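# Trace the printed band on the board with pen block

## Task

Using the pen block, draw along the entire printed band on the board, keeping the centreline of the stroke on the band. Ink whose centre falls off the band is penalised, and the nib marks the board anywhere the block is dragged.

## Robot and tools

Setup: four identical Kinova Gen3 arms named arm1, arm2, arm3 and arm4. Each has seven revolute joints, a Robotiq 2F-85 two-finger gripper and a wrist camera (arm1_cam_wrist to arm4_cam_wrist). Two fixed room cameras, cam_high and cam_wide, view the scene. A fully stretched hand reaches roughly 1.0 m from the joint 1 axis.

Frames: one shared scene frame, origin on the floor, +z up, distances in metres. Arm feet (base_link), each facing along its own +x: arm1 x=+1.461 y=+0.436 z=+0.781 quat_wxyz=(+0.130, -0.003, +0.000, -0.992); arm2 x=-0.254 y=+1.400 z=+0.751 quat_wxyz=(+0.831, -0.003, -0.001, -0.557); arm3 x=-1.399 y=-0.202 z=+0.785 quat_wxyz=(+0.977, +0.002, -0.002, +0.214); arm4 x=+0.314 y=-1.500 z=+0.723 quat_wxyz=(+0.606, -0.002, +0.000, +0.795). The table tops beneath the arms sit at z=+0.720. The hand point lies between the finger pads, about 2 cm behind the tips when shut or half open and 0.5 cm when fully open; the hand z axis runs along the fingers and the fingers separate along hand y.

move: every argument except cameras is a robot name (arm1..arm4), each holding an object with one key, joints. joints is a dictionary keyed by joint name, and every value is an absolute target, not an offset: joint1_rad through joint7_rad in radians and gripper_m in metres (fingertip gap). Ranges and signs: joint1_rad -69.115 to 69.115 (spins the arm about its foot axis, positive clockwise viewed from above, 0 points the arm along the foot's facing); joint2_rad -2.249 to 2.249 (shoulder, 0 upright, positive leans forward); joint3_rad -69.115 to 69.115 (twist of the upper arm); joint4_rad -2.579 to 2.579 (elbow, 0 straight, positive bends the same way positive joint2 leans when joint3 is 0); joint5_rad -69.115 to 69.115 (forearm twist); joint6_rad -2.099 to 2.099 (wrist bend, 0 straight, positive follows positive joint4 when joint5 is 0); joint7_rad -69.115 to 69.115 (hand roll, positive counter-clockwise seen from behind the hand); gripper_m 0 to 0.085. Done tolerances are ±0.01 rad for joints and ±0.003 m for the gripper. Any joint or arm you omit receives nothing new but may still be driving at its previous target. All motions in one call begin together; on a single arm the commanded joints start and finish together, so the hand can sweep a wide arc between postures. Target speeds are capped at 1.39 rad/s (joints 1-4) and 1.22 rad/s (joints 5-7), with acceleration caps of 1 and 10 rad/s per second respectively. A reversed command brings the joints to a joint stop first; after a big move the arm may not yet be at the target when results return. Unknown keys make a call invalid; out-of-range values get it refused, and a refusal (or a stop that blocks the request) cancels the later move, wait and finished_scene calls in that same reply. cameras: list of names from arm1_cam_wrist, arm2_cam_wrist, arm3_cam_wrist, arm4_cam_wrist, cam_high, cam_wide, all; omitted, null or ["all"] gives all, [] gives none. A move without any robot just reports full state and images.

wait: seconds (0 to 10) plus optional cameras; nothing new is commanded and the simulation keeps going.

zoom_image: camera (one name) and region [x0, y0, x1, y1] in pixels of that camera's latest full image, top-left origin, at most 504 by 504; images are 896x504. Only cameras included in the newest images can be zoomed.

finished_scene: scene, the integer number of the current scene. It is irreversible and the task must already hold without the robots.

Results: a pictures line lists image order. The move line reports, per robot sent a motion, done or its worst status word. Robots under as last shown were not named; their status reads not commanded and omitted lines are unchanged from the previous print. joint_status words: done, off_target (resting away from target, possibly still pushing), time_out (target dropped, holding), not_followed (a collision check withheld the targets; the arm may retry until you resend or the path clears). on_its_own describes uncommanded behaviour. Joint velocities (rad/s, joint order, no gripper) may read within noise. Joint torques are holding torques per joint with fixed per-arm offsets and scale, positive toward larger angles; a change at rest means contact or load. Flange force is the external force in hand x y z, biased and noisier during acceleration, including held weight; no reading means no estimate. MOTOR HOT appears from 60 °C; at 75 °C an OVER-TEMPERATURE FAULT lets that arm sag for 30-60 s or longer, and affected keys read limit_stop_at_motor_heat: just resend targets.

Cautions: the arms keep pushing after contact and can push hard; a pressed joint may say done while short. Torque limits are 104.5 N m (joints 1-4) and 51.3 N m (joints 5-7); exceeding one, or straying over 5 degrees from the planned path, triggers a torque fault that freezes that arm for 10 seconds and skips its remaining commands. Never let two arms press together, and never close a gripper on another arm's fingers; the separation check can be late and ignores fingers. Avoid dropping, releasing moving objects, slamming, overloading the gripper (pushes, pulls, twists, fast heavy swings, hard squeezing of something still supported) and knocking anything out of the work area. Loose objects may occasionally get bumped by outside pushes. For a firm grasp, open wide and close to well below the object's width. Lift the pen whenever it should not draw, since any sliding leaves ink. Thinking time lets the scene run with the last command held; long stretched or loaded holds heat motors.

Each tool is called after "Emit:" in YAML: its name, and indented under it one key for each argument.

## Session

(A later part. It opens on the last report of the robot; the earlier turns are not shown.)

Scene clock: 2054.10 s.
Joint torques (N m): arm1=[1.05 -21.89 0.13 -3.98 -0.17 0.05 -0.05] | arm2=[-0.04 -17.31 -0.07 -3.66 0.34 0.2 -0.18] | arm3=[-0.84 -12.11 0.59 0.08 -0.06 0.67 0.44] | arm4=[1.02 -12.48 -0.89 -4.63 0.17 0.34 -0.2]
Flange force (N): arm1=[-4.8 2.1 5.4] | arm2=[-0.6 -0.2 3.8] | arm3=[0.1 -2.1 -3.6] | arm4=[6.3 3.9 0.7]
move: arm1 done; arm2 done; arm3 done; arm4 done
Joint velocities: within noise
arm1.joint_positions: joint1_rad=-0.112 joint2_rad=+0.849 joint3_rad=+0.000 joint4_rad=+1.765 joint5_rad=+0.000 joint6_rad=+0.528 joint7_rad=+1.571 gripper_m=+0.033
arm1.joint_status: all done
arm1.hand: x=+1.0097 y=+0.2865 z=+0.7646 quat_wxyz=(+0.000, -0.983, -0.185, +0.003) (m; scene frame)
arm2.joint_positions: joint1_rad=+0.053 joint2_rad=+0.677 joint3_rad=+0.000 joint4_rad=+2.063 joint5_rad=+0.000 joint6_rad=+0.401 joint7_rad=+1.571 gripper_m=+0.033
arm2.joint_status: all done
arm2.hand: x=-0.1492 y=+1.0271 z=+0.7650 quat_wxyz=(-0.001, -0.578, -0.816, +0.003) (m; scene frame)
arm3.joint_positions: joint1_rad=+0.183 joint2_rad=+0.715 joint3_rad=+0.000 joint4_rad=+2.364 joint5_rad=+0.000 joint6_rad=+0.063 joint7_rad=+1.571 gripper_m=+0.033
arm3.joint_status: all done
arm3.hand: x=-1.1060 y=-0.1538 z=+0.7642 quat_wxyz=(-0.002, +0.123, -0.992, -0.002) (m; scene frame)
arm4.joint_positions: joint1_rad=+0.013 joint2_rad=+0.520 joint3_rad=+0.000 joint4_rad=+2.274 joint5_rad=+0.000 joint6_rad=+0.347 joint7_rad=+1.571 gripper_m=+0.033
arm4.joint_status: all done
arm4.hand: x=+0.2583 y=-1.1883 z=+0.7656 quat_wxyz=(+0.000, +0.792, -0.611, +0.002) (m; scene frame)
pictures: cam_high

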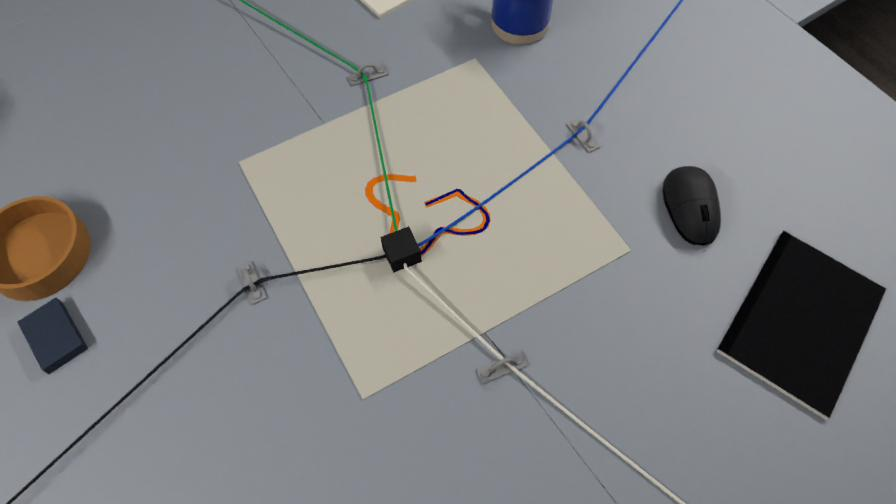

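Emit:
move:
  arm1: {"joints": {"joint2_rad": 0.8503, "joint4_rad": 1.76, "joint6_rad": 0.5313}}
  arm2: {"joints": {"joint2_rad": 0.6731, "joint4_rad": 2.0764, "joint6_rad": 0.3921}}
  arm3: {"joints": {"joint2_rad": 0.7144, "joint4_rad": 2.3737, "joint6_rad": 0.0535}}
  arm4: {"joints": {"joint2_rad": 0.5257, "joint4_rad": 2.2572, "joint6_rad": 0.3587}}
  cameras: []

Emit:
move:
  arm1: {"joints": {"joint2_rad": 0.8503, "joint4_rad": 1.76, "joint6_rad": 0.5313}}
  arm2: {"joints": {"joint2_rad": 0.6674, "joint4_rad": 2.0946, "joint6_rad": 0.3796}}
  arm3: {"joints": {"joint2_rad": 0.7141, "joint4_rad": 2.3801, "joint6_rad": 0.0474}}
  arm4: {"joints": {"joint2_rad": 0.5317, "joint4_rad": 2.2398, "joint6_rad": 0.3701}}
  cameras: ["cam_high"]

Emit:
zoom_image:
  camera: "cam_high"
  region: [360, 190, 440, 260]

Emit:
move:
  arm1: {"joints": {"joint2_rad": 0.8462, "joint4_rad": 1.7724, "joint6_rad": 0.523}}
  arm2: {"joints": {"joint2_rad": 0.6593, "joint4_rad": 2.1214, "joint6_rad": 0.3609}}
  arm3: {"joints": {"joint2_rad": 0.7138, "joint4_rad": 2.3848, "joint6_rad": 0.043}}
  arm4: {"joints": {"joint2_rad": 0.5409, "joint4_rad": 2.2136, "joint6_rad": 0.3871}}
  cameras: ["cam_high"]

Emit:
zoom_image:
  camera: "cam_high"
  region: [360, 190, 440, 260]

Scene clock: 2102.20 s.
Joint torques (N m): arm1=[1.05 -21.89 0.19 -3.99 -0.15 0.04 -0.05] | arm2=[-0.08 -17.16 -0.13 -3.52 0.39 0.23 -0.13] | arm3=[-0.87 -12.2 0.55 -0.39 -0.02 0.43 0.45] | arm4=[1 -12.69 -0.88 -4.84 0.18 0.3 -0.2]
Flange force (N): arm1=[-4.9 2.1 5.2] | arm2=[-0.7 -0.2 3.9] | arm3=[1.1 -2.1 -3.8] | arm4=[6.6 3.8 0.7]
move: arm1 done; arm2 done; arm3 done; arm4 done
Joint velocities: within noise
arm1.joint_positions: joint1_rad=-0.112 joint2_rad=+0.850 joint3_rad=+0.000 joint4_rad=+1.760 joint5_rad=+0.000 joint6_rad=+0.531 joint7_rad=+1.571 gripper_m=+0.033
arm1.joint_status: all done
arm1.hand: x=+1.0084 y=+0.2860 z=+0.7646 quat_wxyz=(+0.000, -0.983, -0.185, +0.003) (m; scene frame)
arm2.joint_positions: joint1_rad=+0.053 joint2_rad=+0.673 joint3_rad=+0.000 joint4_rad=+2.076 joint5_rad=+0.000 joint6_rad=+0.392 joint7_rad=+1.571 gripper_m=+0.033
arm2.joint_status: all done
arm2.hand: x=-0.1505 y=+1.0307 z=+0.7649 quat_wxyz=(-0.002, -0.578, -0.816, +0.003) (m; scene frame)
arm3.joint_positions: joint1_rad=+0.183 joint2_rad=+0.714 joint3_rad=+0.000 joint4_rad=+2.374 joint5_rad=+0.000 joint6_rad=+0.053 joint7_rad=+1.571 gripper_m=+0.033
arm3.joint_status: all done
arm3.hand: x=-1.1090 y=-0.1545 z=+0.7642 quat_wxyz=(-0.002, +0.123, -0.992, -0.002) (m; scene frame)
arm4.joint_positions: joint1_rad=+0.013 joint2_rad=+0.526 joint3_rad=+0.000 joint4_rad=+2.257 joint5_rad=+0.000 joint6_rad=+0.359 joint7_rad=+1.571 gripper_m=+0.033
arm4.joint_status: all done
arm4.hand: x=+0.2569 y=-1.1830 z=+0.7656 quat_wxyz=(+0.000, +0.792, -0.611, +0.002) (m; scene frame)
pictures: none
No camera images: "cameras" was empty.

Scene clock: 2102.83 s.
Joint torques (N m): arm1=[1.1 -21.94 0.16 -4.04 -0.14 0.03 -0.08] | arm2=[0.08 -16.91 -0.04 -3.11 0.33 0.4 -0.13] | arm3=[-0.88 -12.2 0.56 -0.41 -0.03 0.29 0.45] | arm4=[1.06 -12.88 -0.84 -5.07 0.17 0.25 -0.22]
Flange force (N): arm1=[-4.8 2.1 5.3] | arm2=[-1.2 0.2 4.2] | arm3=[0.8 -2.2 -4.1] | arm4=[7.0 3.8 0.6]
move: arm1 done; arm2 done; arm3 done; arm4 done
Joint velocities: within noise
arm1.joint_positions: joint1_rad=-0.112 joint2_rad=+0.850 joint3_rad=+0.000 joint4_rad=+1.760 joint5_rad=+0.000 joint6_rad=+0.531 joint7_rad=+1.571 gripper_m=+0.033
arm1.joint_status: all done
arm1.hand: x=+1.0084 y=+0.2860 z=+0.7646 quat_wxyz=(+0.000, -0.983, -0.185, +0.003) (m; scene frame)
arm2.joint_positions: joint1_rad=+0.053 joint2_rad=+0.667 joint3_rad=+0.000 joint4_rad=+2.095 joint5_rad=+0.000 joint6_rad=+0.380 joint7_rad=+1.571 gripper_m=+0.033
arm2.joint_status: all done
arm2.hand: x=-0.1523 y=+1.0360 z=+0.7649 quat_wxyz=(-0.001, -0.578, -0.816, +0.003) (m; scene frame)
arm3.joint_positions: joint1_rad=+0.183 joint2_rad=+0.714 joint3_rad=+0.000 joint4_rad=+2.380 joint5_rad=+0.000 joint6_rad=+0.047 joint7_rad=+1.571 gripper_m=+0.033
arm3.joint_status: all done
arm3.hand: x=-1.1109 y=-0.1550 z=+0.7641 quat_wxyz=(-0.002, +0.123, -0.992, -0.002) (m; scene frame)
arm4.joint_positions: joint1_rad=+0.013 joint2_rad=+0.532 joint3_rad=+0.000 joint4_rad=+2.240 joint5_rad=+0.000 joint6_rad=+0.370 joint7_rad=+1.571 gripper_m=+0.033
arm4.joint_status: all done
arm4.hand: x=+0.2555 y=-1.1776 z=+0.7656 quat_wxyz=(+0.000, +0.792, -0.611, +0.002) (m; scene frame)
pictures: cam_high

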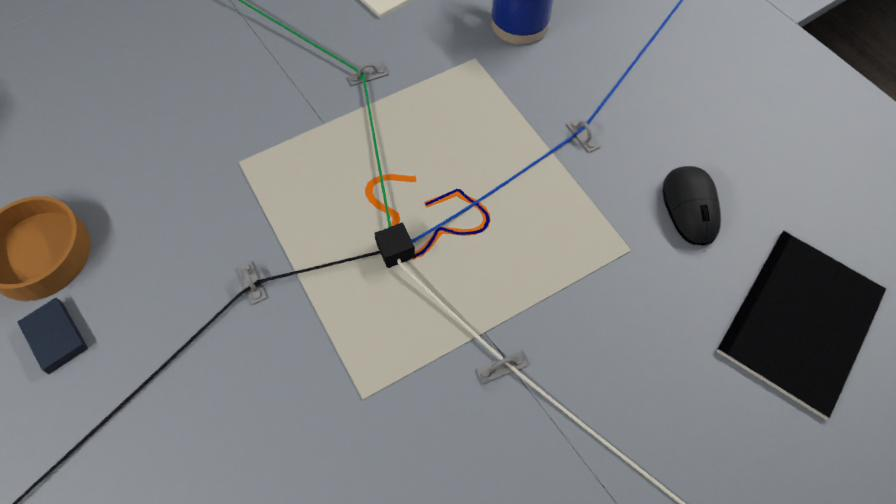

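Scaled by 6.300 from the camera's 896x504 image, which has a finer 1280x720 frame.

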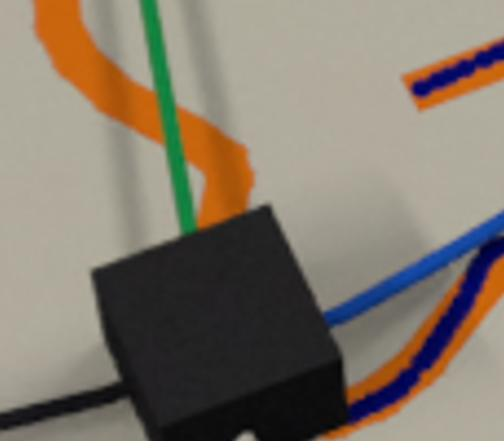

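Scene clock: 2103.53 s.
Joint torques (N m): arm1=[1.05 -21.78 0.14 -3.81 -0.17 0.12 -0.14] | arm2=[0.09 -16.59 -0.08 -2.87 0.32 0.39 -0.04] | arm3=[-0.82 -12.19 0.54 -0.36 -0.03 0.35 0.41] | arm4=[1.04 -13.15 -0.89 -5.18 0.18 0.32 -0.21]
Flange force (N): arm1=[-5.1 1.9 5.5] | arm2=[-1.5 0.4 4.1] | arm3=[1.0 -2.0 -3.8] | arm4=[7.1 3.7 0.7]
move: arm1 done; arm2 done; arm3 done; arm4 done
Joint velocities: within noise
arm1.joint_positions: joint1_rad=-0.112 joint2_rad=+0.846 joint3_rad=+0.000 joint4_rad=+1.772 joint5_rad=+0.000 joint6_rad=+0.523 joint7_rad=+1.571 gripper_m=+0.033
arm1.joint_status: all done
arm1.hand: x=+1.0116 y=+0.2873 z=+0.7646 quat_wxyz=(+0.000, -0.983, -0.185, +0.003) (m; scene frame)
arm2.joint_positions: joint1_rad=+0.053 joint2_rad=+0.659 joint3_rad=+0.000 joint4_rad=+2.121 joint5_rad=+0.000 joint6_rad=+0.361 joint7_rad=+1.571 gripper_m=+0.033
arm2.joint_status: all done
arm2.hand: x=-0.1550 y=+1.0437 z=+0.7648 quat_wxyz=(-0.001, -0.578, -0.816, +0.003) (m; scene frame)
arm3.joint_positions: joint1_rad=+0.183 joint2_rad=+0.714 joint3_rad=+0.000 joint4_rad=+2.385 joint5_rad=+0.000 joint6_rad=+0.043 joint7_rad=+1.571 gripper_m=+0.033
arm3.joint_status: all done
arm3.hand: x=-1.1123 y=-0.1554 z=+0.7642 quat_wxyz=(-0.002, +0.123, -0.992, -0.002) (m; scene frame)
arm4.joint_positions: joint1_rad=+0.013 joint2_rad=+0.541 joint3_rad=+0.000 joint4_rad=+2.214 joint5_rad=+0.000 joint6_rad=+0.387 joint7_rad=+1.571 gripper_m=+0.033
arm4.joint_status: all done
arm4.hand: x=+0.2534 y=-1.1696 z=+0.7656 quat_wxyz=(+0.000, +0.792, -0.611, +0.002) (m; scene frame)
pictures: cam_high

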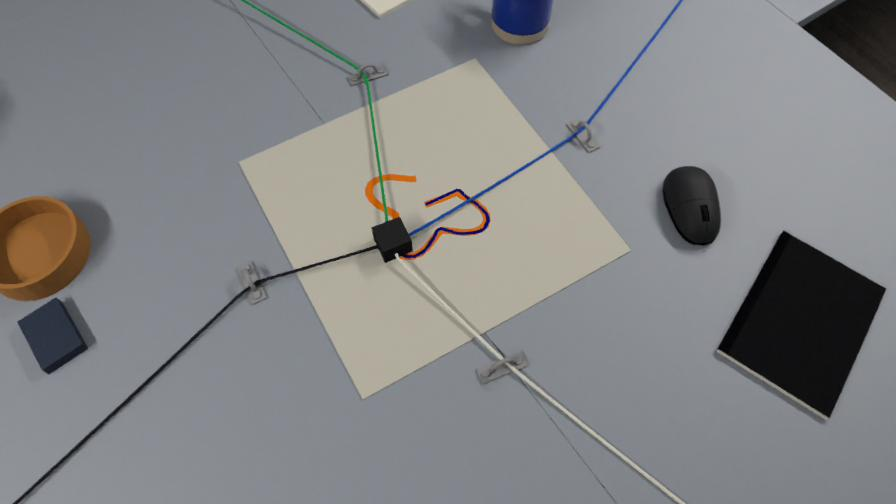

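Scaled by 6.300 from the camera's 896x504 image, which has a finer 1280x720 frame.

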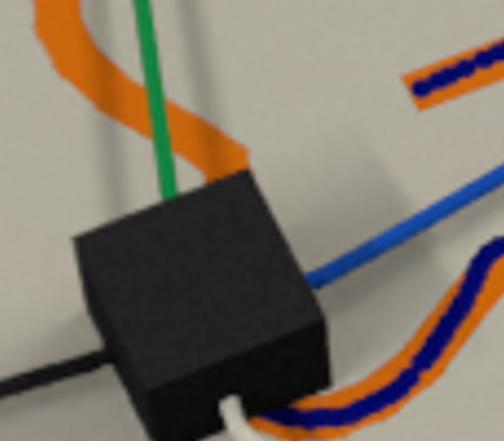

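Emit:
move:
  arm1: {"joints": {"joint2_rad": 0.8402, "joint4_rad": 1.7906, "joint6_rad": 0.5108}}
  arm2: {"joints": {"joint2_rad": 0.6503, "joint4_rad": 2.1512, "joint6_rad": 0.3401}}
  arm3: {"joints": {"joint2_rad": 0.7148, "joint4_rad": 2.3657, "joint6_rad": 0.0611}}
  arm4: {"joints": {"joint2_rad": 0.5498, "joint4_rad": 2.1885, "joint6_rad": 0.4033}}
  cameras: []

Emit:
move:
  arm1: {"joints": {"joint2_rad": 0.8331, "joint4_rad": 1.812, "joint6_rad": 0.4965}}
  arm2: {"joints": {"joint2_rad": 0.6415, "joint4_rad": 2.1829, "joint6_rad": 0.3172}}
  arm3: {"joints": {"joint2_rad": 0.7156, "joint4_rad": 2.3498, "joint6_rad": 0.0762}}
  arm4: {"joints": {"joint2_rad": 0.5587, "joint4_rad": 2.1642, "joint6_rad": 0.4187}}
  cameras: ["cam_high"]

Emit:
zoom_image:
  camera: "cam_high"
  region: [360, 180, 440, 250]

Scene clock: 2140.13 s.
Joint torques (N m): arm1=[1.06 -21.57 0.15 -3.78 -0.17 0.06 -0.06] | arm2=[-0.12 -16.28 -0.06 -3 0.33 0.27 -0.1] | arm3=[-0.87 -12.47 0.54 -0.86 -0.05 0.2 0.41] | arm4=[1.01 -13.47 -0.84 -5.3 0.15 0.22 -0.2]
Flange force (N): arm1=[-4.9 2.1 5.3] | arm2=[-0.7 -0.3 4.0] | arm3=[1.7 -2.1 -3.9] | arm4=[6.8 3.4 0.5]
move: arm1 done; arm2 done; arm3 done; arm4 done
Joint velocities: within noise
arm1.joint_positions: joint1_rad=-0.112 joint2_rad=+0.840 joint3_rad=+0.000 joint4_rad=+1.791 joint5_rad=+0.000 joint6_rad=+0.511 joint7_rad=+1.571 gripper_m=+0.033
arm1.joint_status: all done
arm1.hand: x=+1.0162 y=+0.2891 z=+0.7646 quat_wxyz=(+0.000, -0.983, -0.185, +0.003) (m; scene frame)
arm2.joint_positions: joint1_rad=+0.053 joint2_rad=+0.650 joint3_rad=+0.000 joint4_rad=+2.151 joint5_rad=+0.000 joint6_rad=+0.340 joint7_rad=+1.571 gripper_m=+0.033
arm2.joint_status: all done
arm2.hand: x=-0.1580 y=+1.0523 z=+0.7649 quat_wxyz=(-0.002, -0.578, -0.816, +0.003) (m; scene frame)
arm3.joint_positions: joint1_rad=+0.183 joint2_rad=+0.715 joint3_rad=+0.000 joint4_rad=+2.366 joint5_rad=+0.000 joint6_rad=+0.061 joint7_rad=+1.571 gripper_m=+0.033
arm3.joint_status: all done
arm3.hand: x=-1.1065 y=-0.1539 z=+0.7642 quat_wxyz=(-0.002, +0.123, -0.992, -0.002) (m; scene frame)
arm4.joint_positions: joint1_rad=+0.013 joint2_rad=+0.550 joint3_rad=+0.000 joint4_rad=+2.189 joint5_rad=+0.000 joint6_rad=+0.403 joint7_rad=+1.571 gripper_m=+0.033
arm4.joint_status: all done
arm4.hand: x=+0.2514 y=-1.1620 z=+0.7655 quat_wxyz=(+0.000, +0.792, -0.611, +0.002) (m; scene frame)
pictures: none
No camera images: "cameras" was empty.

Scene clock: 2140.87 s.
Joint torques (N m): arm1=[1.06 -21.34 0.12 -3.62 -0.14 0.13 -0.08] | arm2=[0.06 -15.82 -0.12 -2.56 0.33 0.42 -0.08] | arm3=[-0.93 -12.6 0.54 -1.02 -0.04 0.17 0.45] | arm4=[1.02 -13.77 -0.87 -5.49 0.15 0.21 -0.21]
Flange force (N): arm1=[-4.8 2.1 5.5] | arm2=[-1.0 0.3 4.2] | arm3=[1.7 -2.2 -4.0] | arm4=[7.0 3.4 0.5]
move: arm1 done; arm2 done; arm3 done; arm4 done
Joint velocities: within noise
arm1.joint_positions: joint1_rad=-0.112 joint2_rad=+0.833 joint3_rad=+0.000 joint4_rad=+1.812 joint5_rad=+0.000 joint6_rad=+0.497 joint7_rad=+1.571 gripper_m=+0.033
arm1.joint_status: all done
arm1.hand: x=+1.0218 y=+0.2912 z=+0.7646 quat_wxyz=(+0.000, -0.983, -0.185, +0.003) (m; scene frame)
arm2.joint_positions: joint1_rad=+0.053 joint2_rad=+0.642 joint3_rad=+0.000 joint4_rad=+2.183 joint5_rad=+0.000 joint6_rad=+0.317 joint7_rad=+1.571 gripper_m=+0.033
arm2.joint_status: all done
arm2.hand: x=-0.1612 y=+1.0615 z=+0.7647 quat_wxyz=(-0.001, -0.578, -0.816, +0.003) (m; scene frame)
arm3.joint_positions: joint1_rad=+0.183 joint2_rad=+0.716 joint3_rad=+0.000 joint4_rad=+2.350 joint5_rad=+0.000 joint6_rad=+0.076 joint7_rad=+1.571 gripper_m=+0.033
arm3.joint_status: all done
arm3.hand: x=-1.1017 y=-0.1527 z=+0.7643 quat_wxyz=(-0.002, +0.123, -0.992, -0.002) (m; scene frame)
arm4.joint_positions: joint1_rad=+0.013 joint2_rad=+0.559 joint3_rad=+0.000 joint4_rad=+2.164 joint5_rad=+0.000 joint6_rad=+0.419 joint7_rad=+1.571 gripper_m=+0.033
arm4.joint_status: all done
arm4.hand: x=+0.2495 y=-1.1546 z=+0.7655 quat_wxyz=(+0.000, +0.792, -0.611, +0.002) (m; scene frame)
pictures: cam_high

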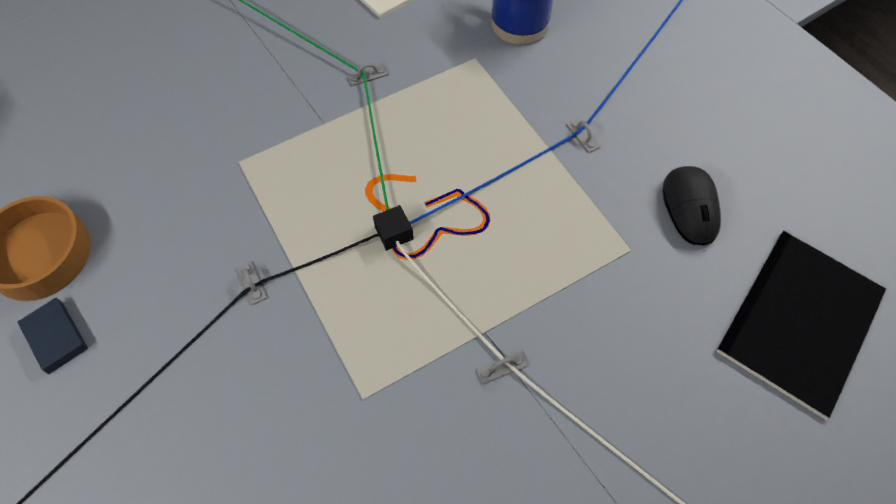

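Scaled by 6.300 from the camera's 896x504 image, which has a finer 1280x720 frame.

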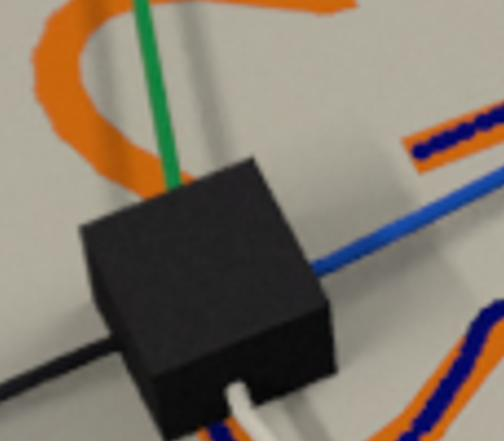

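Emit:
move:
  arm1: {"joints": {"joint2_rad": 0.8247, "joint4_rad": 1.8383, "joint6_rad": 0.4786}}
  arm2: {"joints": {"joint2_rad": 0.6305, "joint4_rad": 2.2229, "joint6_rad": 0.2882}}
  arm3: {"joints": {"joint2_rad": 0.7174, "joint4_rad": 2.3325, "joint6_rad": 0.0917}}
  arm4: {"joints": {"joint2_rad": 0.5682, "joint4_rad": 2.138, "joint6_rad": 0.4354}}
  cameras: ["cam_high"]

Emit:
zoom_image:
  camera: "cam_high"
  region: [360, 170, 440, 240]

Emit:
move:
  arm1: {"joints": {"joint2_rad": 0.8155, "joint4_rad": 1.867, "joint6_rad": 0.4591}}
  arm2: {"joints": {"joint2_rad": 0.6208, "joint4_rad": 2.2613, "joint6_rad": 0.2595}}
  arm3: {"joints": {"joint2_rad": 0.7196, "joint4_rad": 2.3115, "joint6_rad": 0.1105}}
  arm4: {"joints": {"joint2_rad": 0.5794, "joint4_rad": 2.1082, "joint6_rad": 0.454}}
  cameras: ["cam_high"]

Emit:
zoom_image:
  camera: "cam_high"
  region: [360, 170, 440, 240]

Scene clock: 2176.63 s.
Joint torques (N m): arm1=[1.04 -21.12 0.14 -3.5 -0.15 0.06 -0.07] | arm2=[-0.01 -15.36 -0.16 -2.09 0.35 0.45 -0.08] | arm3=[-0.86 -12.79 0.56 -1.19 -0.03 0.19 0.44] | arm4=[1.02 -14.06 -0.83 -5.58 0.15 0.28 -0.2]
Flange force (N): arm1=[-4.8 2.1 5.5] | arm2=[-1.5 0.1 4.2] | arm3=[1.9 -2.0 -3.8] | arm4=[7.1 3.3 0.7]
move: arm1 done; arm2 done; arm3 done; arm4 done
Joint velocities: within noise
arm1.joint_positions: joint1_rad=-0.112 joint2_rad=+0.825 joint3_rad=+0.000 joint4_rad=+1.838 joint5_rad=+0.000 joint6_rad=+0.479 joint7_rad=+1.571 gripper_m=+0.033
arm1.joint_status: all done
arm1.hand: x=+1.0286 y=+0.2939 z=+0.7645 quat_wxyz=(+0.000, -0.983, -0.185, +0.003) (m; scene frame)
arm2.joint_positions: joint1_rad=+0.053 joint2_rad=+0.631 joint3_rad=+0.000 joint4_rad=+2.223 joint5_rad=+0.000 joint6_rad=+0.288 joint7_rad=+1.571 gripper_m=+0.033
arm2.joint_status: all done
arm2.hand: x=-0.1654 y=+1.0732 z=+0.7646 quat_wxyz=(-0.001, -0.578, -0.816, +0.003) (m; scene frame)
arm3.joint_positions: joint1_rad=+0.183 joint2_rad=+0.717 joint3_rad=+0.000 joint4_rad=+2.332 joint5_rad=+0.000 joint6_rad=+0.092 joint7_rad=+1.571 gripper_m=+0.033
arm3.joint_status: all done
arm3.hand: x=-1.0964 y=-0.1514 z=+0.7643 quat_wxyz=(-0.002, +0.123, -0.992, -0.002) (m; scene frame)
arm4.joint_positions: joint1_rad=+0.013 joint2_rad=+0.568 joint3_rad=+0.000 joint4_rad=+2.138 joint5_rad=+0.000 joint6_rad=+0.435 joint7_rad=+1.571 gripper_m=+0.033
arm4.joint_status: all done
arm4.hand: x=+0.2474 y=-1.1467 z=+0.7655 quat_wxyz=(+0.000, +0.792, -0.611, +0.002) (m; scene frame)
pictures: cam_high

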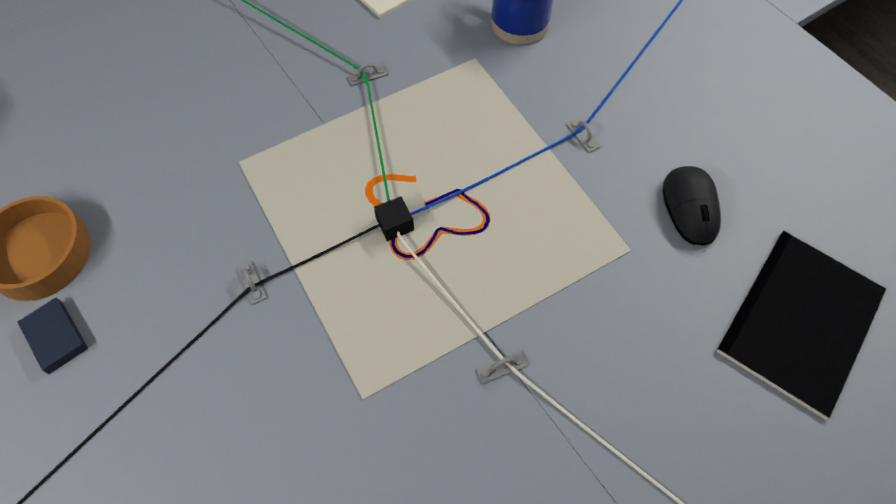

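Scaled by 6.300 from the camera's 896x504 image, which has a finer 1280x720 frame.

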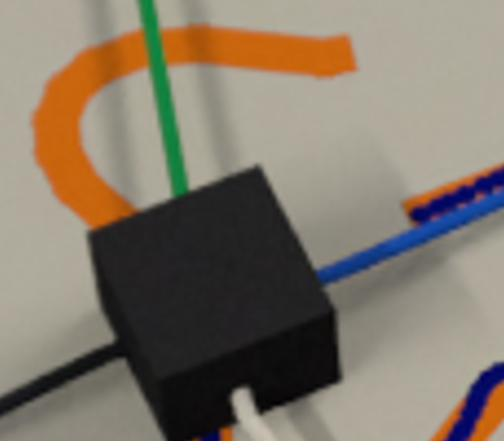

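Scene clock: 2177.40 s.
Joint torques (N m): arm1=[1.08 -20.75 0.1 -3.28 -0.18 0.13 -0.09] | arm2=[0.07 -15 0 -2.34 0.35 0.19 -0.06] | arm3=[-0.9 -12.95 0.53 -1.3 -0.03 0.17 0.46] | arm4=[1 -14.38 -0.85 -5.76 0.16 0.26 -0.19]
Flange force (N): arm1=[-4.7 2.2 5.5] | arm2=[-0.5 0.4 3.9] | arm3=[1.7 -2.0 -3.9] | arm4=[7.2 3.2 0.6]
move: arm1 done; arm2 done; arm3 done; arm4 done
Joint velocities: within noise
arm1.joint_positions: joint1_rad=-0.112 joint2_rad=+0.816 joint3_rad=+0.000 joint4_rad=+1.867 joint5_rad=+0.000 joint6_rad=+0.459 joint7_rad=+1.571 gripper_m=+0.033
arm1.joint_status: all done
arm1.hand: x=+1.0362 y=+0.2969 z=+0.7645 quat_wxyz=(+0.000, -0.983, -0.185, +0.003) (m; scene frame)
arm2.joint_positions: joint1_rad=+0.053 joint2_rad=+0.621 joint3_rad=+0.000 joint4_rad=+2.261 joint5_rad=+0.000 joint6_rad=+0.260 joint7_rad=+1.571 gripper_m=+0.033
arm2.joint_status: all done
arm2.hand: x=-0.1693 y=+1.0845 z=+0.7645 quat_wxyz=(-0.002, -0.578, -0.816, +0.003) (m; scene frame)
arm3.joint_positions: joint1_rad=+0.183 joint2_rad=+0.720 joint3_rad=+0.000 joint4_rad=+2.312 joint5_rad=+0.000 joint6_rad=+0.110 joint7_rad=+1.571 gripper_m=+0.033
arm3.joint_status: all done
arm3.hand: x=-1.0900 y=-0.1498 z=+0.7643 quat_wxyz=(-0.002, +0.123, -0.992, -0.002) (m; scene frame)
arm4.joint_positions: joint1_rad=+0.013 joint2_rad=+0.579 joint3_rad=+0.000 joint4_rad=+2.108 joint5_rad=+0.000 joint6_rad=+0.454 joint7_rad=+1.571 gripper_m=+0.033
arm4.joint_status: all done
arm4.hand: x=+0.2451 y=-1.1378 z=+0.7654 quat_wxyz=(+0.000, +0.792, -0.611, +0.002) (m; scene frame)
pictures: cam_high

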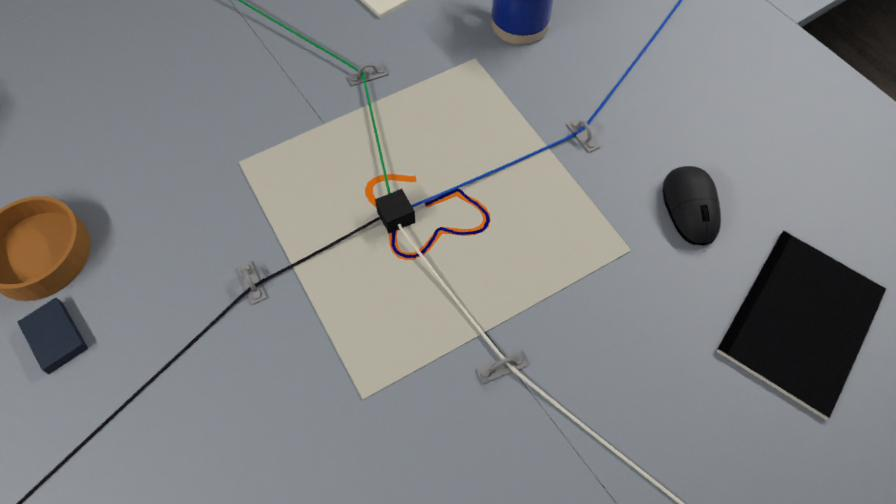

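Scaled by 6.300 from the camera's 896x504 image, which has a finer 1280x720 frame.

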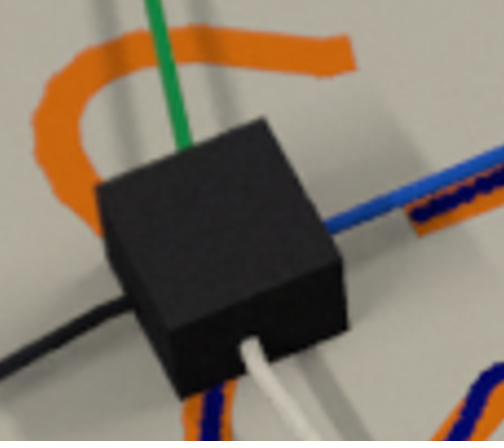

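Emit:
move:
  arm1: {"joints": {"joint2_rad": 0.823, "joint4_rad": 1.8436, "joint6_rad": 0.475}}
  arm2: {"joints": {"joint2_rad": 0.6151, "joint4_rad": 2.2843, "joint6_rad": 0.2422}}
  arm3: {"joints": {"joint2_rad": 0.7185, "joint4_rad": 2.322, "joint6_rad": 0.1011}}
  arm4: {"joints": {"joint2_rad": 0.5922, "joint4_rad": 2.0741, "joint6_rad": 0.4753}}
  cameras: []

Emit:
move:
  arm1: {"joints": {"joint2_rad": 0.8293, "joint4_rad": 1.8238, "joint6_rad": 0.4885}}
  arm2: {"joints": {"joint2_rad": 0.6094, "joint4_rad": 2.3097, "joint6_rad": 0.2225}}
  arm3: {"joints": {"joint2_rad": 0.7171, "joint4_rad": 2.3351, "joint6_rad": 0.0894}}
  arm4: {"joints": {"joint2_rad": 0.6052, "joint4_rad": 2.0402, "joint6_rad": 0.4962}}
  cameras: ["cam_high"]

Emit:
zoom_image:
  camera: "cam_high"
  region: [350, 155, 430, 225]

Scene clock: 2256.73 s.
Joint torques (N m): arm1=[1.08 -21.09 0.14 -3.55 -0.12 0.04 -0.08] | arm2=[-0.06 -14.77 -0.12 -2.11 0.37 0.36 -0.16] | arm3=[-0.86 -12.74 0.57 -0.88 -0.03 0.35 0.46] | arm4=[1.04 -14.81 -0.82 -5.95 0.17 0.24 -0.2]
Flange force (N): arm1=[-4.6 2.2 5.5] | arm2=[-0.3 -0.1 4.5] | arm3=[1.2 -1.9 -3.7] | arm4=[7.2 3.2 0.7]
move: arm1 done; arm2 done; arm3 done; arm4 done
Joint velocities: within noise
arm1.joint_positions: joint1_rad=-0.112 joint2_rad=+0.823 joint3_rad=+0.000 joint4_rad=+1.844 joint5_rad=+0.000 joint6_rad=+0.475 joint7_rad=+1.571 gripper_m=+0.033
arm1.joint_status: all done
arm1.hand: x=+1.0300 y=+0.2945 z=+0.7645 quat_wxyz=(+0.000, -0.983, -0.185, +0.003) (m; scene frame)
arm2.joint_positions: joint1_rad=+0.053 joint2_rad=+0.615 joint3_rad=+0.000 joint4_rad=+2.284 joint5_rad=+0.000 joint6_rad=+0.242 joint7_rad=+1.571 gripper_m=+0.033
arm2.joint_status: all done
arm2.hand: x=-0.1717 y=+1.0914 z=+0.7645 quat_wxyz=(-0.001, -0.578, -0.816, +0.003) (m; scene frame)
arm3.joint_positions: joint1_rad=+0.183 joint2_rad=+0.719 joint3_rad=+0.000 joint4_rad=+2.322 joint5_rad=+0.000 joint6_rad=+0.101 joint7_rad=+1.571 gripper_m=+0.033
arm3.joint_status: all done
arm3.hand: x=-1.0932 y=-0.1506 z=+0.7643 quat_wxyz=(-0.002, +0.123, -0.992, -0.002) (m; scene frame)
arm4.joint_positions: joint1_rad=+0.013 joint2_rad=+0.592 joint3_rad=+0.000 joint4_rad=+2.074 joint5_rad=+0.000 joint6_rad=+0.475 joint7_rad=+1.571 gripper_m=+0.033
arm4.joint_status: all done
arm4.hand: x=+0.2424 y=-1.1276 z=+0.7654 quat_wxyz=(+0.000, +0.792, -0.611, +0.002) (m; scene frame)
pictures: none
No camera images: "cameras" was empty.

Scene clock: 2257.47 s.
Joint torques (N m): arm1=[1.04 -21.29 0.15 -3.72 -0.15 0.02 -0.1] | arm2=[0.01 -14.59 -0.09 -1.7 0.31 0.35 -0.13] | arm3=[-0.88 -12.57 0.56 -0.77 -0.03 0.36 0.46] | arm4=[1.05 -15.14 -0.82 -6.07 0.15 0.17 -0.21]
Flange force (N): arm1=[-4.5 2.1 5.4] | arm2=[-1.1 0.1 4.8] | arm3=[1.2 -2.0 -3.9] | arm4=[7.1 3.1 0.3]
move: arm1 done; arm2 done; arm3 done; arm4 done
Joint velocities: within noise
arm1.joint_positions: joint1_rad=-0.112 joint2_rad=+0.829 joint3_rad=+0.000 joint4_rad=+1.824 joint5_rad=+0.000 joint6_rad=+0.489 joint7_rad=+1.571 gripper_m=+0.033
arm1.joint_status: all done
arm1.hand: x=+1.0249 y=+0.2925 z=+0.7645 quat_wxyz=(+0.000, -0.983, -0.185, +0.003) (m; scene frame)
arm2.joint_positions: joint1_rad=+0.053 joint2_rad=+0.609 joint3_rad=+0.000 joint4_rad=+2.310 joint5_rad=+0.000 joint6_rad=+0.222 joint7_rad=+1.571 gripper_m=+0.033
arm2.joint_status: all done
arm2.hand: x=-0.1744 y=+1.0989 z=+0.7644 quat_wxyz=(-0.001, -0.578, -0.816, +0.003) (m; scene frame)
arm3.joint_positions: joint1_rad=+0.183 joint2_rad=+0.717 joint3_rad=+0.000 joint4_rad=+2.335 joint5_rad=+0.000 joint6_rad=+0.089 joint7_rad=+1.571 gripper_m=+0.033
arm3.joint_status: all done
arm3.hand: x=-1.0972 y=-0.1516 z=+0.7643 quat_wxyz=(-0.002, +0.123, -0.992, -0.002) (m; scene frame)
arm4.joint_positions: joint1_rad=+0.013 joint2_rad=+0.605 joint3_rad=+0.000 joint4_rad=+2.040 joint5_rad=+0.000 joint6_rad=+0.496 joint7_rad=+1.571 gripper_m=+0.033
arm4.joint_status: all done
arm4.hand: x=+0.2398 y=-1.1176 z=+0.7654 quat_wxyz=(+0.000, +0.792, -0.611, +0.002) (m; scene frame)
pictures: cam_high

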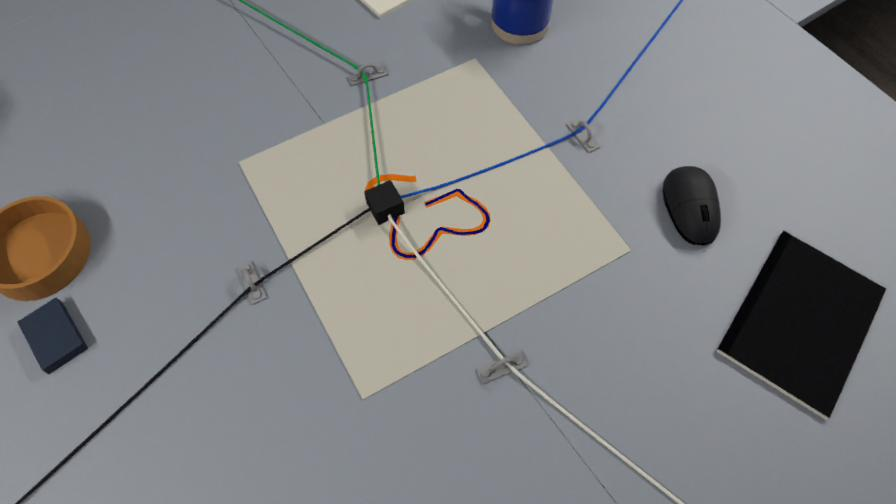

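Scaled by 6.300 from the camera's 896x504 image, which has a finer 1280x720 frame.

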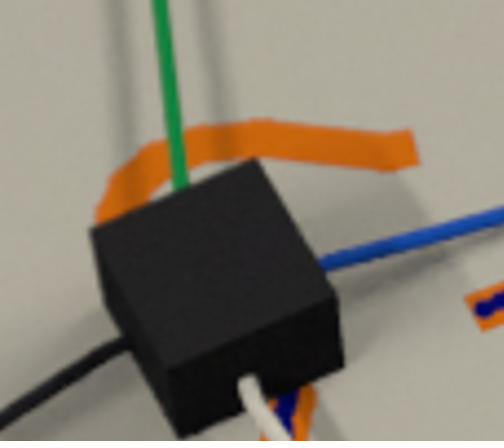

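Emit:
move:
  arm1: {"joints": {"joint2_rad": 0.8372, "joint4_rad": 1.7996, "joint6_rad": 0.5048}}
  arm2: {"joints": {"joint2_rad": 0.6041, "joint4_rad": 2.3331, "joint6_rad": 0.2044}}
  arm3: {"joints": {"joint2_rad": 0.7155, "joint4_rad": 2.3517, "joint6_rad": 0.0744}}
  arm4: {"joints": {"joint2_rad": 0.6204, "joint4_rad": 2.0004, "joint6_rad": 0.5208}}
  cameras: ["cam_high"]

Emit:
zoom_image:
  camera: "cam_high"
  region: [345, 150, 425, 220]

Emit:
move:
  arm1: {"joints": {"joint2_rad": 0.8414, "joint4_rad": 1.7869, "joint6_rad": 0.5133}}
  arm2: {"joints": {"joint2_rad": 0.5983, "joint4_rad": 2.3625, "joint6_rad": 0.1808}}
  arm3: {"joints": {"joint2_rad": 0.7154, "joint4_rad": 2.3514, "joint6_rad": 0.0748}}
  arm4: {"joints": {"joint2_rad": 0.6352, "joint4_rad": 1.9627, "joint6_rad": 0.5437}}
  cameras: ["cam_high"]

Emit:
zoom_image:
  camera: "cam_high"
  region: [345, 150, 425, 220]

Scene clock: 2288.53 s.
Joint torques (N m): arm1=[1.07 -21.57 0.15 -3.81 -0.17 0.04 -0.05] | arm2=[0.08 -14.09 -0.12 -1.52 0.34 0.41 -0.09] | arm3=[-0.87 -12.42 0.56 -0.56 -0.03 0.39 0.46] | arm4=[1.03 -15.6 -0.8 -6.5 0.18 0.22 -0.2]
Flange force (N): arm1=[-4.7 2.2 5.5] | arm2=[-0.7 0.5 4.3] | arm3=[1.0 -2.1 -3.8] | arm4=[8.1 3.0 0.7]
move: arm1 done; arm2 done; arm3 done; arm4 done
Joint velocities: within noise
arm1.joint_positions: joint1_rad=-0.112 joint2_rad=+0.837 joint3_rad=+0.000 joint4_rad=+1.800 joint5_rad=+0.000 joint6_rad=+0.505 joint7_rad=+1.571 gripper_m=+0.033
arm1.joint_status: all done
arm1.hand: x=+1.0186 y=+0.2900 z=+0.7646 quat_wxyz=(+0.000, -0.983, -0.185, +0.003) (m; scene frame)
arm2.joint_positions: joint1_rad=+0.053 joint2_rad=+0.604 joint3_rad=+0.000 joint4_rad=+2.333 joint5_rad=+0.000 joint6_rad=+0.204 joint7_rad=+1.571 gripper_m=+0.033
arm2.joint_status: all done
arm2.hand: x=-0.1768 y=+1.1059 z=+0.7644 quat_wxyz=(-0.001, -0.578, -0.816, +0.003) (m; scene frame)
arm3.joint_positions: joint1_rad=+0.183 joint2_rad=+0.716 joint3_rad=+0.000 joint4_rad=+2.352 joint5_rad=+0.000 joint6_rad=+0.074 joint7_rad=+1.571 gripper_m=+0.033
arm3.joint_status: all done
arm3.hand: x=-1.1022 y=-0.1528 z=+0.7643 quat_wxyz=(-0.002, +0.123, -0.992, -0.002) (m; scene frame)
arm4.joint_positions: joint1_rad=+0.013 joint2_rad=+0.620 joint3_rad=+0.000 joint4_rad=+2.000 joint5_rad=+0.000 joint6_rad=+0.521 joint7_rad=+1.571 gripper_m=+0.033
arm4.joint_status: all done
arm4.hand: x=+0.2368 y=-1.1061 z=+0.7654 quat_wxyz=(+0.000, +0.792, -0.611, +0.002) (m; scene frame)
pictures: cam_high

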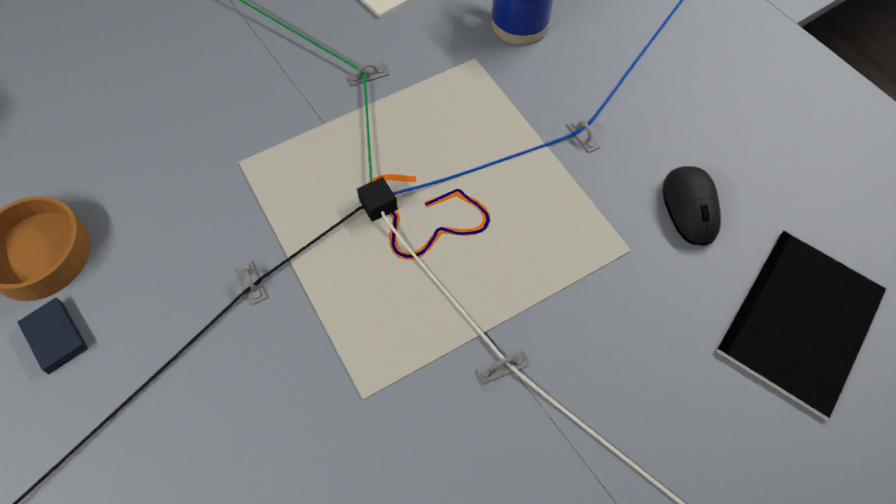

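Scaled by 6.300 from the camera's 896x504 image, which has a finer 1280x720 frame.

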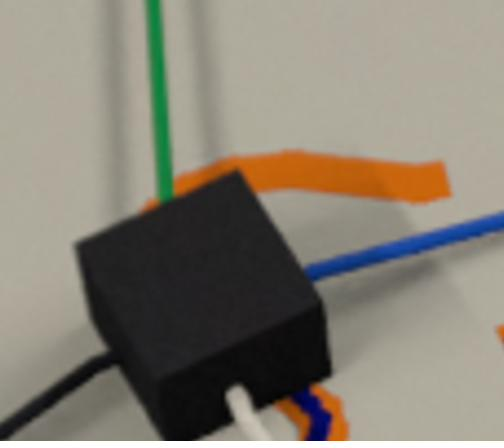

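Scene clock: 2289.30 s.
Joint torques (N m): arm1=[1.09 -21.67 0.14 -3.92 -0.17 0.05 -0.1] | arm2=[0.05 -13.81 -0.24 -1.24 0.35 0.5 -0.1] | arm3=[-0.9 -12.36 0.52 -0.56 -0.02 0.4 0.44] | arm4=[1.04 -16.04 -0.79 -6.53 0.19 0.24 -0.21]
Flange force (N): arm1=[-4.6 2.1 5.4] | arm2=[-0.7 0.5 4.9] | arm3=[1.0 -2.2 -4.0] | arm4=[7.6 2.8 0.7]
move: arm1 done; arm2 done; arm3 done; arm4 done
Joint velocities: within noise
arm1.joint_positions: joint1_rad=-0.112 joint2_rad=+0.841 joint3_rad=+0.000 joint4_rad=+1.787 joint5_rad=+0.000 joint6_rad=+0.513 joint7_rad=+1.571 gripper_m=+0.033
arm1.joint_status: all done
arm1.hand: x=+1.0153 y=+0.2887 z=+0.7646 quat_wxyz=(+0.000, -0.983, -0.185, +0.003) (m; scene frame)
arm2.joint_positions: joint1_rad=+0.053 joint2_rad=+0.598 joint3_rad=+0.000 joint4_rad=+2.362 joint5_rad=+0.000 joint6_rad=+0.181 joint7_rad=+1.571 gripper_m=+0.033
arm2.joint_status: all done
arm2.hand: x=-0.1799 y=+1.1147 z=+0.7643 quat_wxyz=(-0.001, -0.578, -0.816, +0.003) (m; scene frame)
arm3.joint_positions: joint1_rad=+0.183 joint2_rad=+0.715 joint3_rad=+0.000 joint4_rad=+2.351 joint5_rad=+0.000 joint6_rad=+0.075 joint7_rad=+1.571 gripper_m=+0.033
arm3.joint_status: all done
arm3.hand: x=-1.1022 y=-0.1528 z=+0.7644 quat_wxyz=(-0.002, +0.123, -0.992, -0.002) (m; scene frame)
arm4.joint_positions: joint1_rad=+0.013 joint2_rad=+0.635 joint3_rad=+0.000 joint4_rad=+1.963 joint5_rad=+0.000 joint6_rad=+0.544 joint7_rad=+1.571 gripper_m=+0.033
arm4.joint_status: all done
arm4.hand: x=+0.2339 y=-1.0952 z=+0.7654 quat_wxyz=(+0.000, +0.792, -0.611, +0.002) (m; scene frame)
pictures: cam_high

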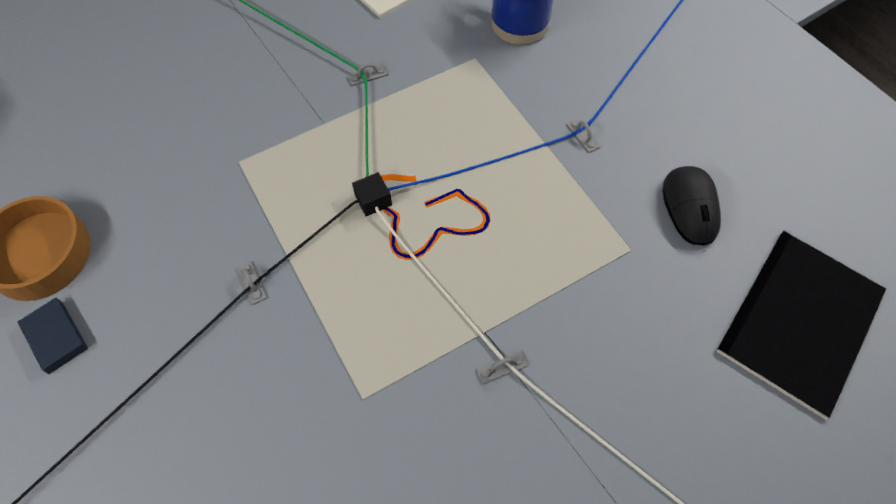

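Scaled by 6.300 from the camera's 896x504 image, which has a finer 1280x720 frame.

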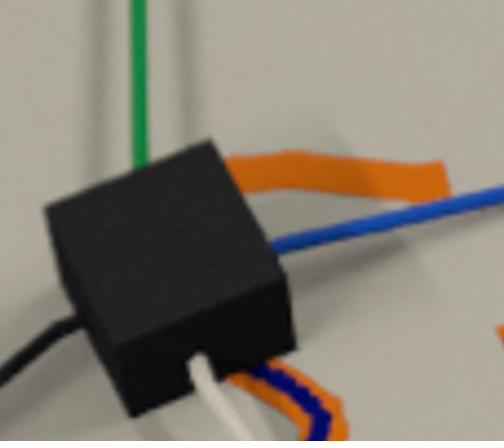

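Emit:
move:
  arm1: {"joints": {"joint2_rad": 0.8426, "joint4_rad": 1.7833, "joint6_rad": 0.5157}}
  arm2: {"joints": {"joint2_rad": 0.5929, "joint4_rad": 2.3919, "joint6_rad": 0.1568}}
  arm3: {"joints": {"joint2_rad": 0.7163, "joint4_rad": 2.3428, "joint6_rad": 0.0825}}
  arm4: {"joints": {"joint2_rad": 0.6483, "joint4_rad": 1.9296, "joint6_rad": 0.5637}}
  cameras: ["cam_high"]

Emit:
zoom_image:
  camera: "cam_high"
  region: [345, 140, 425, 210]

Emit:
move:
  arm1: {"joints": {"joint2_rad": 0.839, "joint4_rad": 1.7942, "joint6_rad": 0.5084}}
  arm2: {"joints": {"joint2_rad": 0.5887, "joint4_rad": 2.4178, "joint6_rad": 0.1351}}
  arm3: {"joints": {"joint2_rad": 0.7186, "joint4_rad": 2.321, "joint6_rad": 0.102}}
  arm4: {"joints": {"joint2_rad": 0.6593, "joint4_rad": 1.9021, "joint6_rad": 0.5802}}
  cameras: ["cam_high"]

Emit:
zoom_image:
  camera: "cam_high"
  region: [345, 140, 425, 210]

Scene clock: 2327.10 s.
Joint torques (N m): arm1=[1.11 -21.68 0.15 -3.92 -0.17 0.05 -0.08] | arm2=[0 -13.43 -0.08 -0.89 0.36 0.44 -0.15] | arm3=[-0.87 -12.48 0.58 -0.57 -0.04 0.43 0.45] | arm4=[1.03 -16.28 -0.82 -6.74 0.17 0.27 -0.2]
Flange force (N): arm1=[-4.6 2.2 5.4] | arm2=[-1.1 0.1 4.5] | arm3=[0.9 -2.1 -3.7] | arm4=[8.2 2.8 0.5]
move: arm1 done; arm2 done; arm3 done; arm4 done
Joint velocities: within noise
arm1.joint_positions: joint1_rad=-0.112 joint2_rad=+0.843 joint3_rad=+0.000 joint4_rad=+1.783 joint5_rad=+0.000 joint6_rad=+0.516 joint7_rad=+1.571 gripper_m=+0.033
arm1.joint_status: all done
arm1.hand: x=+1.0144 y=+0.2884 z=+0.7646 quat_wxyz=(+0.000, -0.983, -0.185, +0.003) (m; scene frame)
arm2.joint_positions: joint1_rad=+0.053 joint2_rad=+0.593 joint3_rad=+0.000 joint4_rad=+2.392 joint5_rad=+0.000 joint6_rad=+0.157 joint7_rad=+1.571 gripper_m=+0.033
arm2.joint_status: all done
arm2.hand: x=-0.1830 y=+1.1234 z=+0.7643 quat_wxyz=(-0.002, -0.578, -0.816, +0.003) (m; scene frame)
arm3.joint_positions: joint1_rad=+0.183 joint2_rad=+0.716 joint3_rad=+0.000 joint4_rad=+2.343 joint5_rad=+0.000 joint6_rad=+0.083 joint7_rad=+1.571 gripper_m=+0.033
arm3.joint_status: all done
arm3.hand: x=-1.0996 y=-0.1522 z=+0.7643 quat_wxyz=(-0.002, +0.123, -0.992, -0.002) (m; scene frame)
arm4.joint_positions: joint1_rad=+0.013 joint2_rad=+0.648 joint3_rad=+0.000 joint4_rad=+1.930 joint5_rad=+0.000 joint6_rad=+0.564 joint7_rad=+1.571 gripper_m=+0.033
arm4.joint_status: all done
arm4.hand: x=+0.2315 y=-1.0857 z=+0.7654 quat_wxyz=(+0.000, +0.792, -0.611, +0.002) (m; scene frame)
pictures: cam_high

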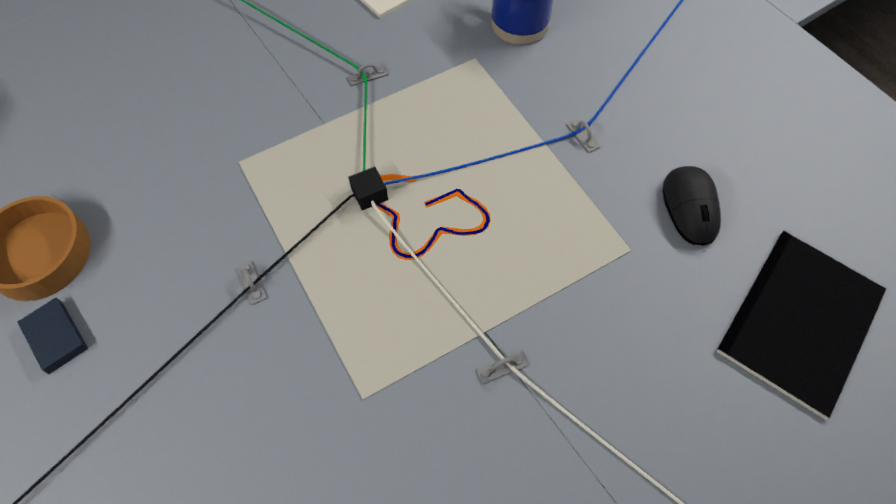

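Scaled by 6.300 from the camera's 896x504 image, which has a finer 1280x720 frame.

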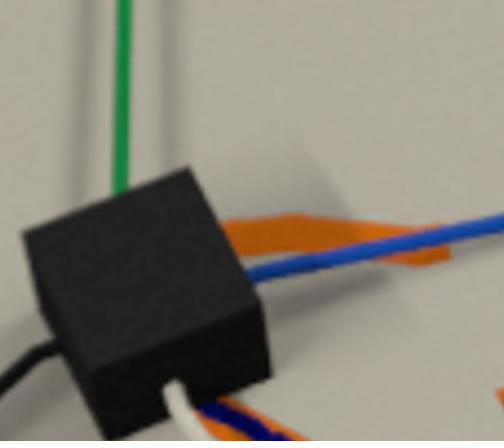

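Scene clock: 2327.80 s.
Joint torques (N m): arm1=[1.03 -21.55 0.17 -3.69 -0.15 0.11 -0.1] | arm2=[-0.06 -13.32 -0.08 -0.96 0.34 0.32 -0.15] | arm3=[-0.86 -12.84 0.58 -1.14 -0.05 0.24 0.45] | arm4=[1.03 -16.73 -0.81 -6.9 0.18 0.21 -0.2]
Flange force (N): arm1=[-5.0 1.9 5.4] | arm2=[-0.6 0.0 4.8] | arm3=[1.7 -2.0 -3.7] | arm4=[8.0 2.7 0.7]
move: arm1 done; arm2 done; arm3 done; arm4 done
Joint velocities: within noise
arm1.joint_positions: joint1_rad=-0.112 joint2_rad=+0.839 joint3_rad=+0.000 joint4_rad=+1.794 joint5_rad=+0.000 joint6_rad=+0.508 joint7_rad=+1.571 gripper_m=+0.033
arm1.joint_status: all done
arm1.hand: x=+1.0172 y=+0.2895 z=+0.7646 quat_wxyz=(+0.000, -0.983, -0.185, +0.003) (m; scene frame)
arm2.joint_positions: joint1_rad=+0.053 joint2_rad=+0.589 joint3_rad=+0.000 joint4_rad=+2.418 joint5_rad=+0.000 joint6_rad=+0.135 joint7_rad=+1.571 gripper_m=+0.033
arm2.joint_status: all done
arm2.hand: x=-0.1857 y=+1.1312 z=+0.7642 quat_wxyz=(-0.001, -0.578, -0.816, +0.003) (m; scene frame)
arm3.joint_positions: joint1_rad=+0.183 joint2_rad=+0.719 joint3_rad=+0.000 joint4_rad=+2.321 joint5_rad=+0.000 joint6_rad=+0.102 joint7_rad=+1.571 gripper_m=+0.033
arm3.joint_status: all done
arm3.hand: x=-1.0929 y=-0.1505 z=+0.7643 quat_wxyz=(-0.002, +0.123, -0.992, -0.002) (m; scene frame)
arm4.joint_positions: joint1_rad=+0.013 joint2_rad=+0.659 joint3_rad=+0.000 joint4_rad=+1.902 joint5_rad=+0.000 joint6_rad=+0.580 joint7_rad=+1.571 gripper_m=+0.033
arm4.joint_status: all done
arm4.hand: x=+0.2294 y=-1.0779 z=+0.7653 quat_wxyz=(+0.000, +0.792, -0.611, +0.002) (m; scene frame)
pictures: cam_high

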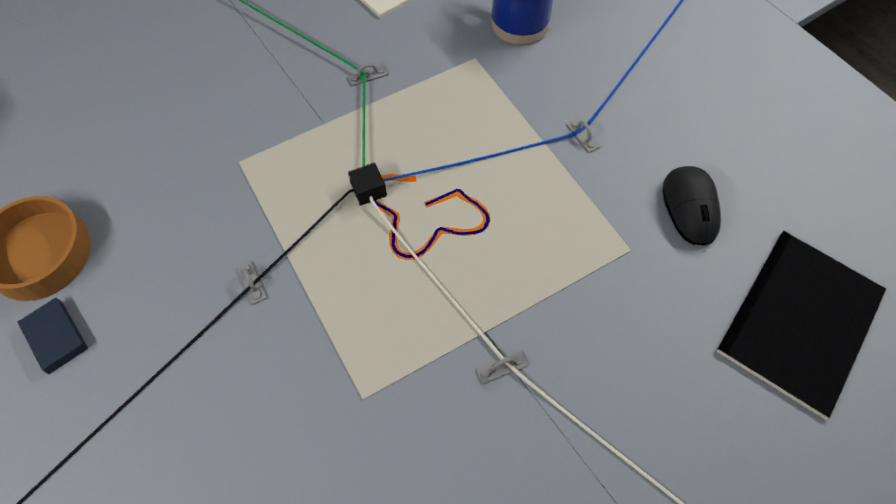

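Scaled by 6.300 from the camera's 896x504 image, which has a finer 1280x720 frame.

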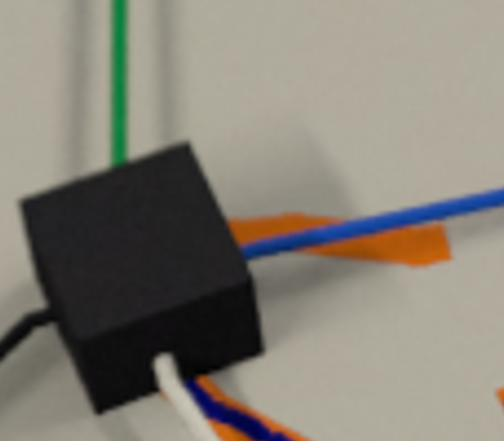

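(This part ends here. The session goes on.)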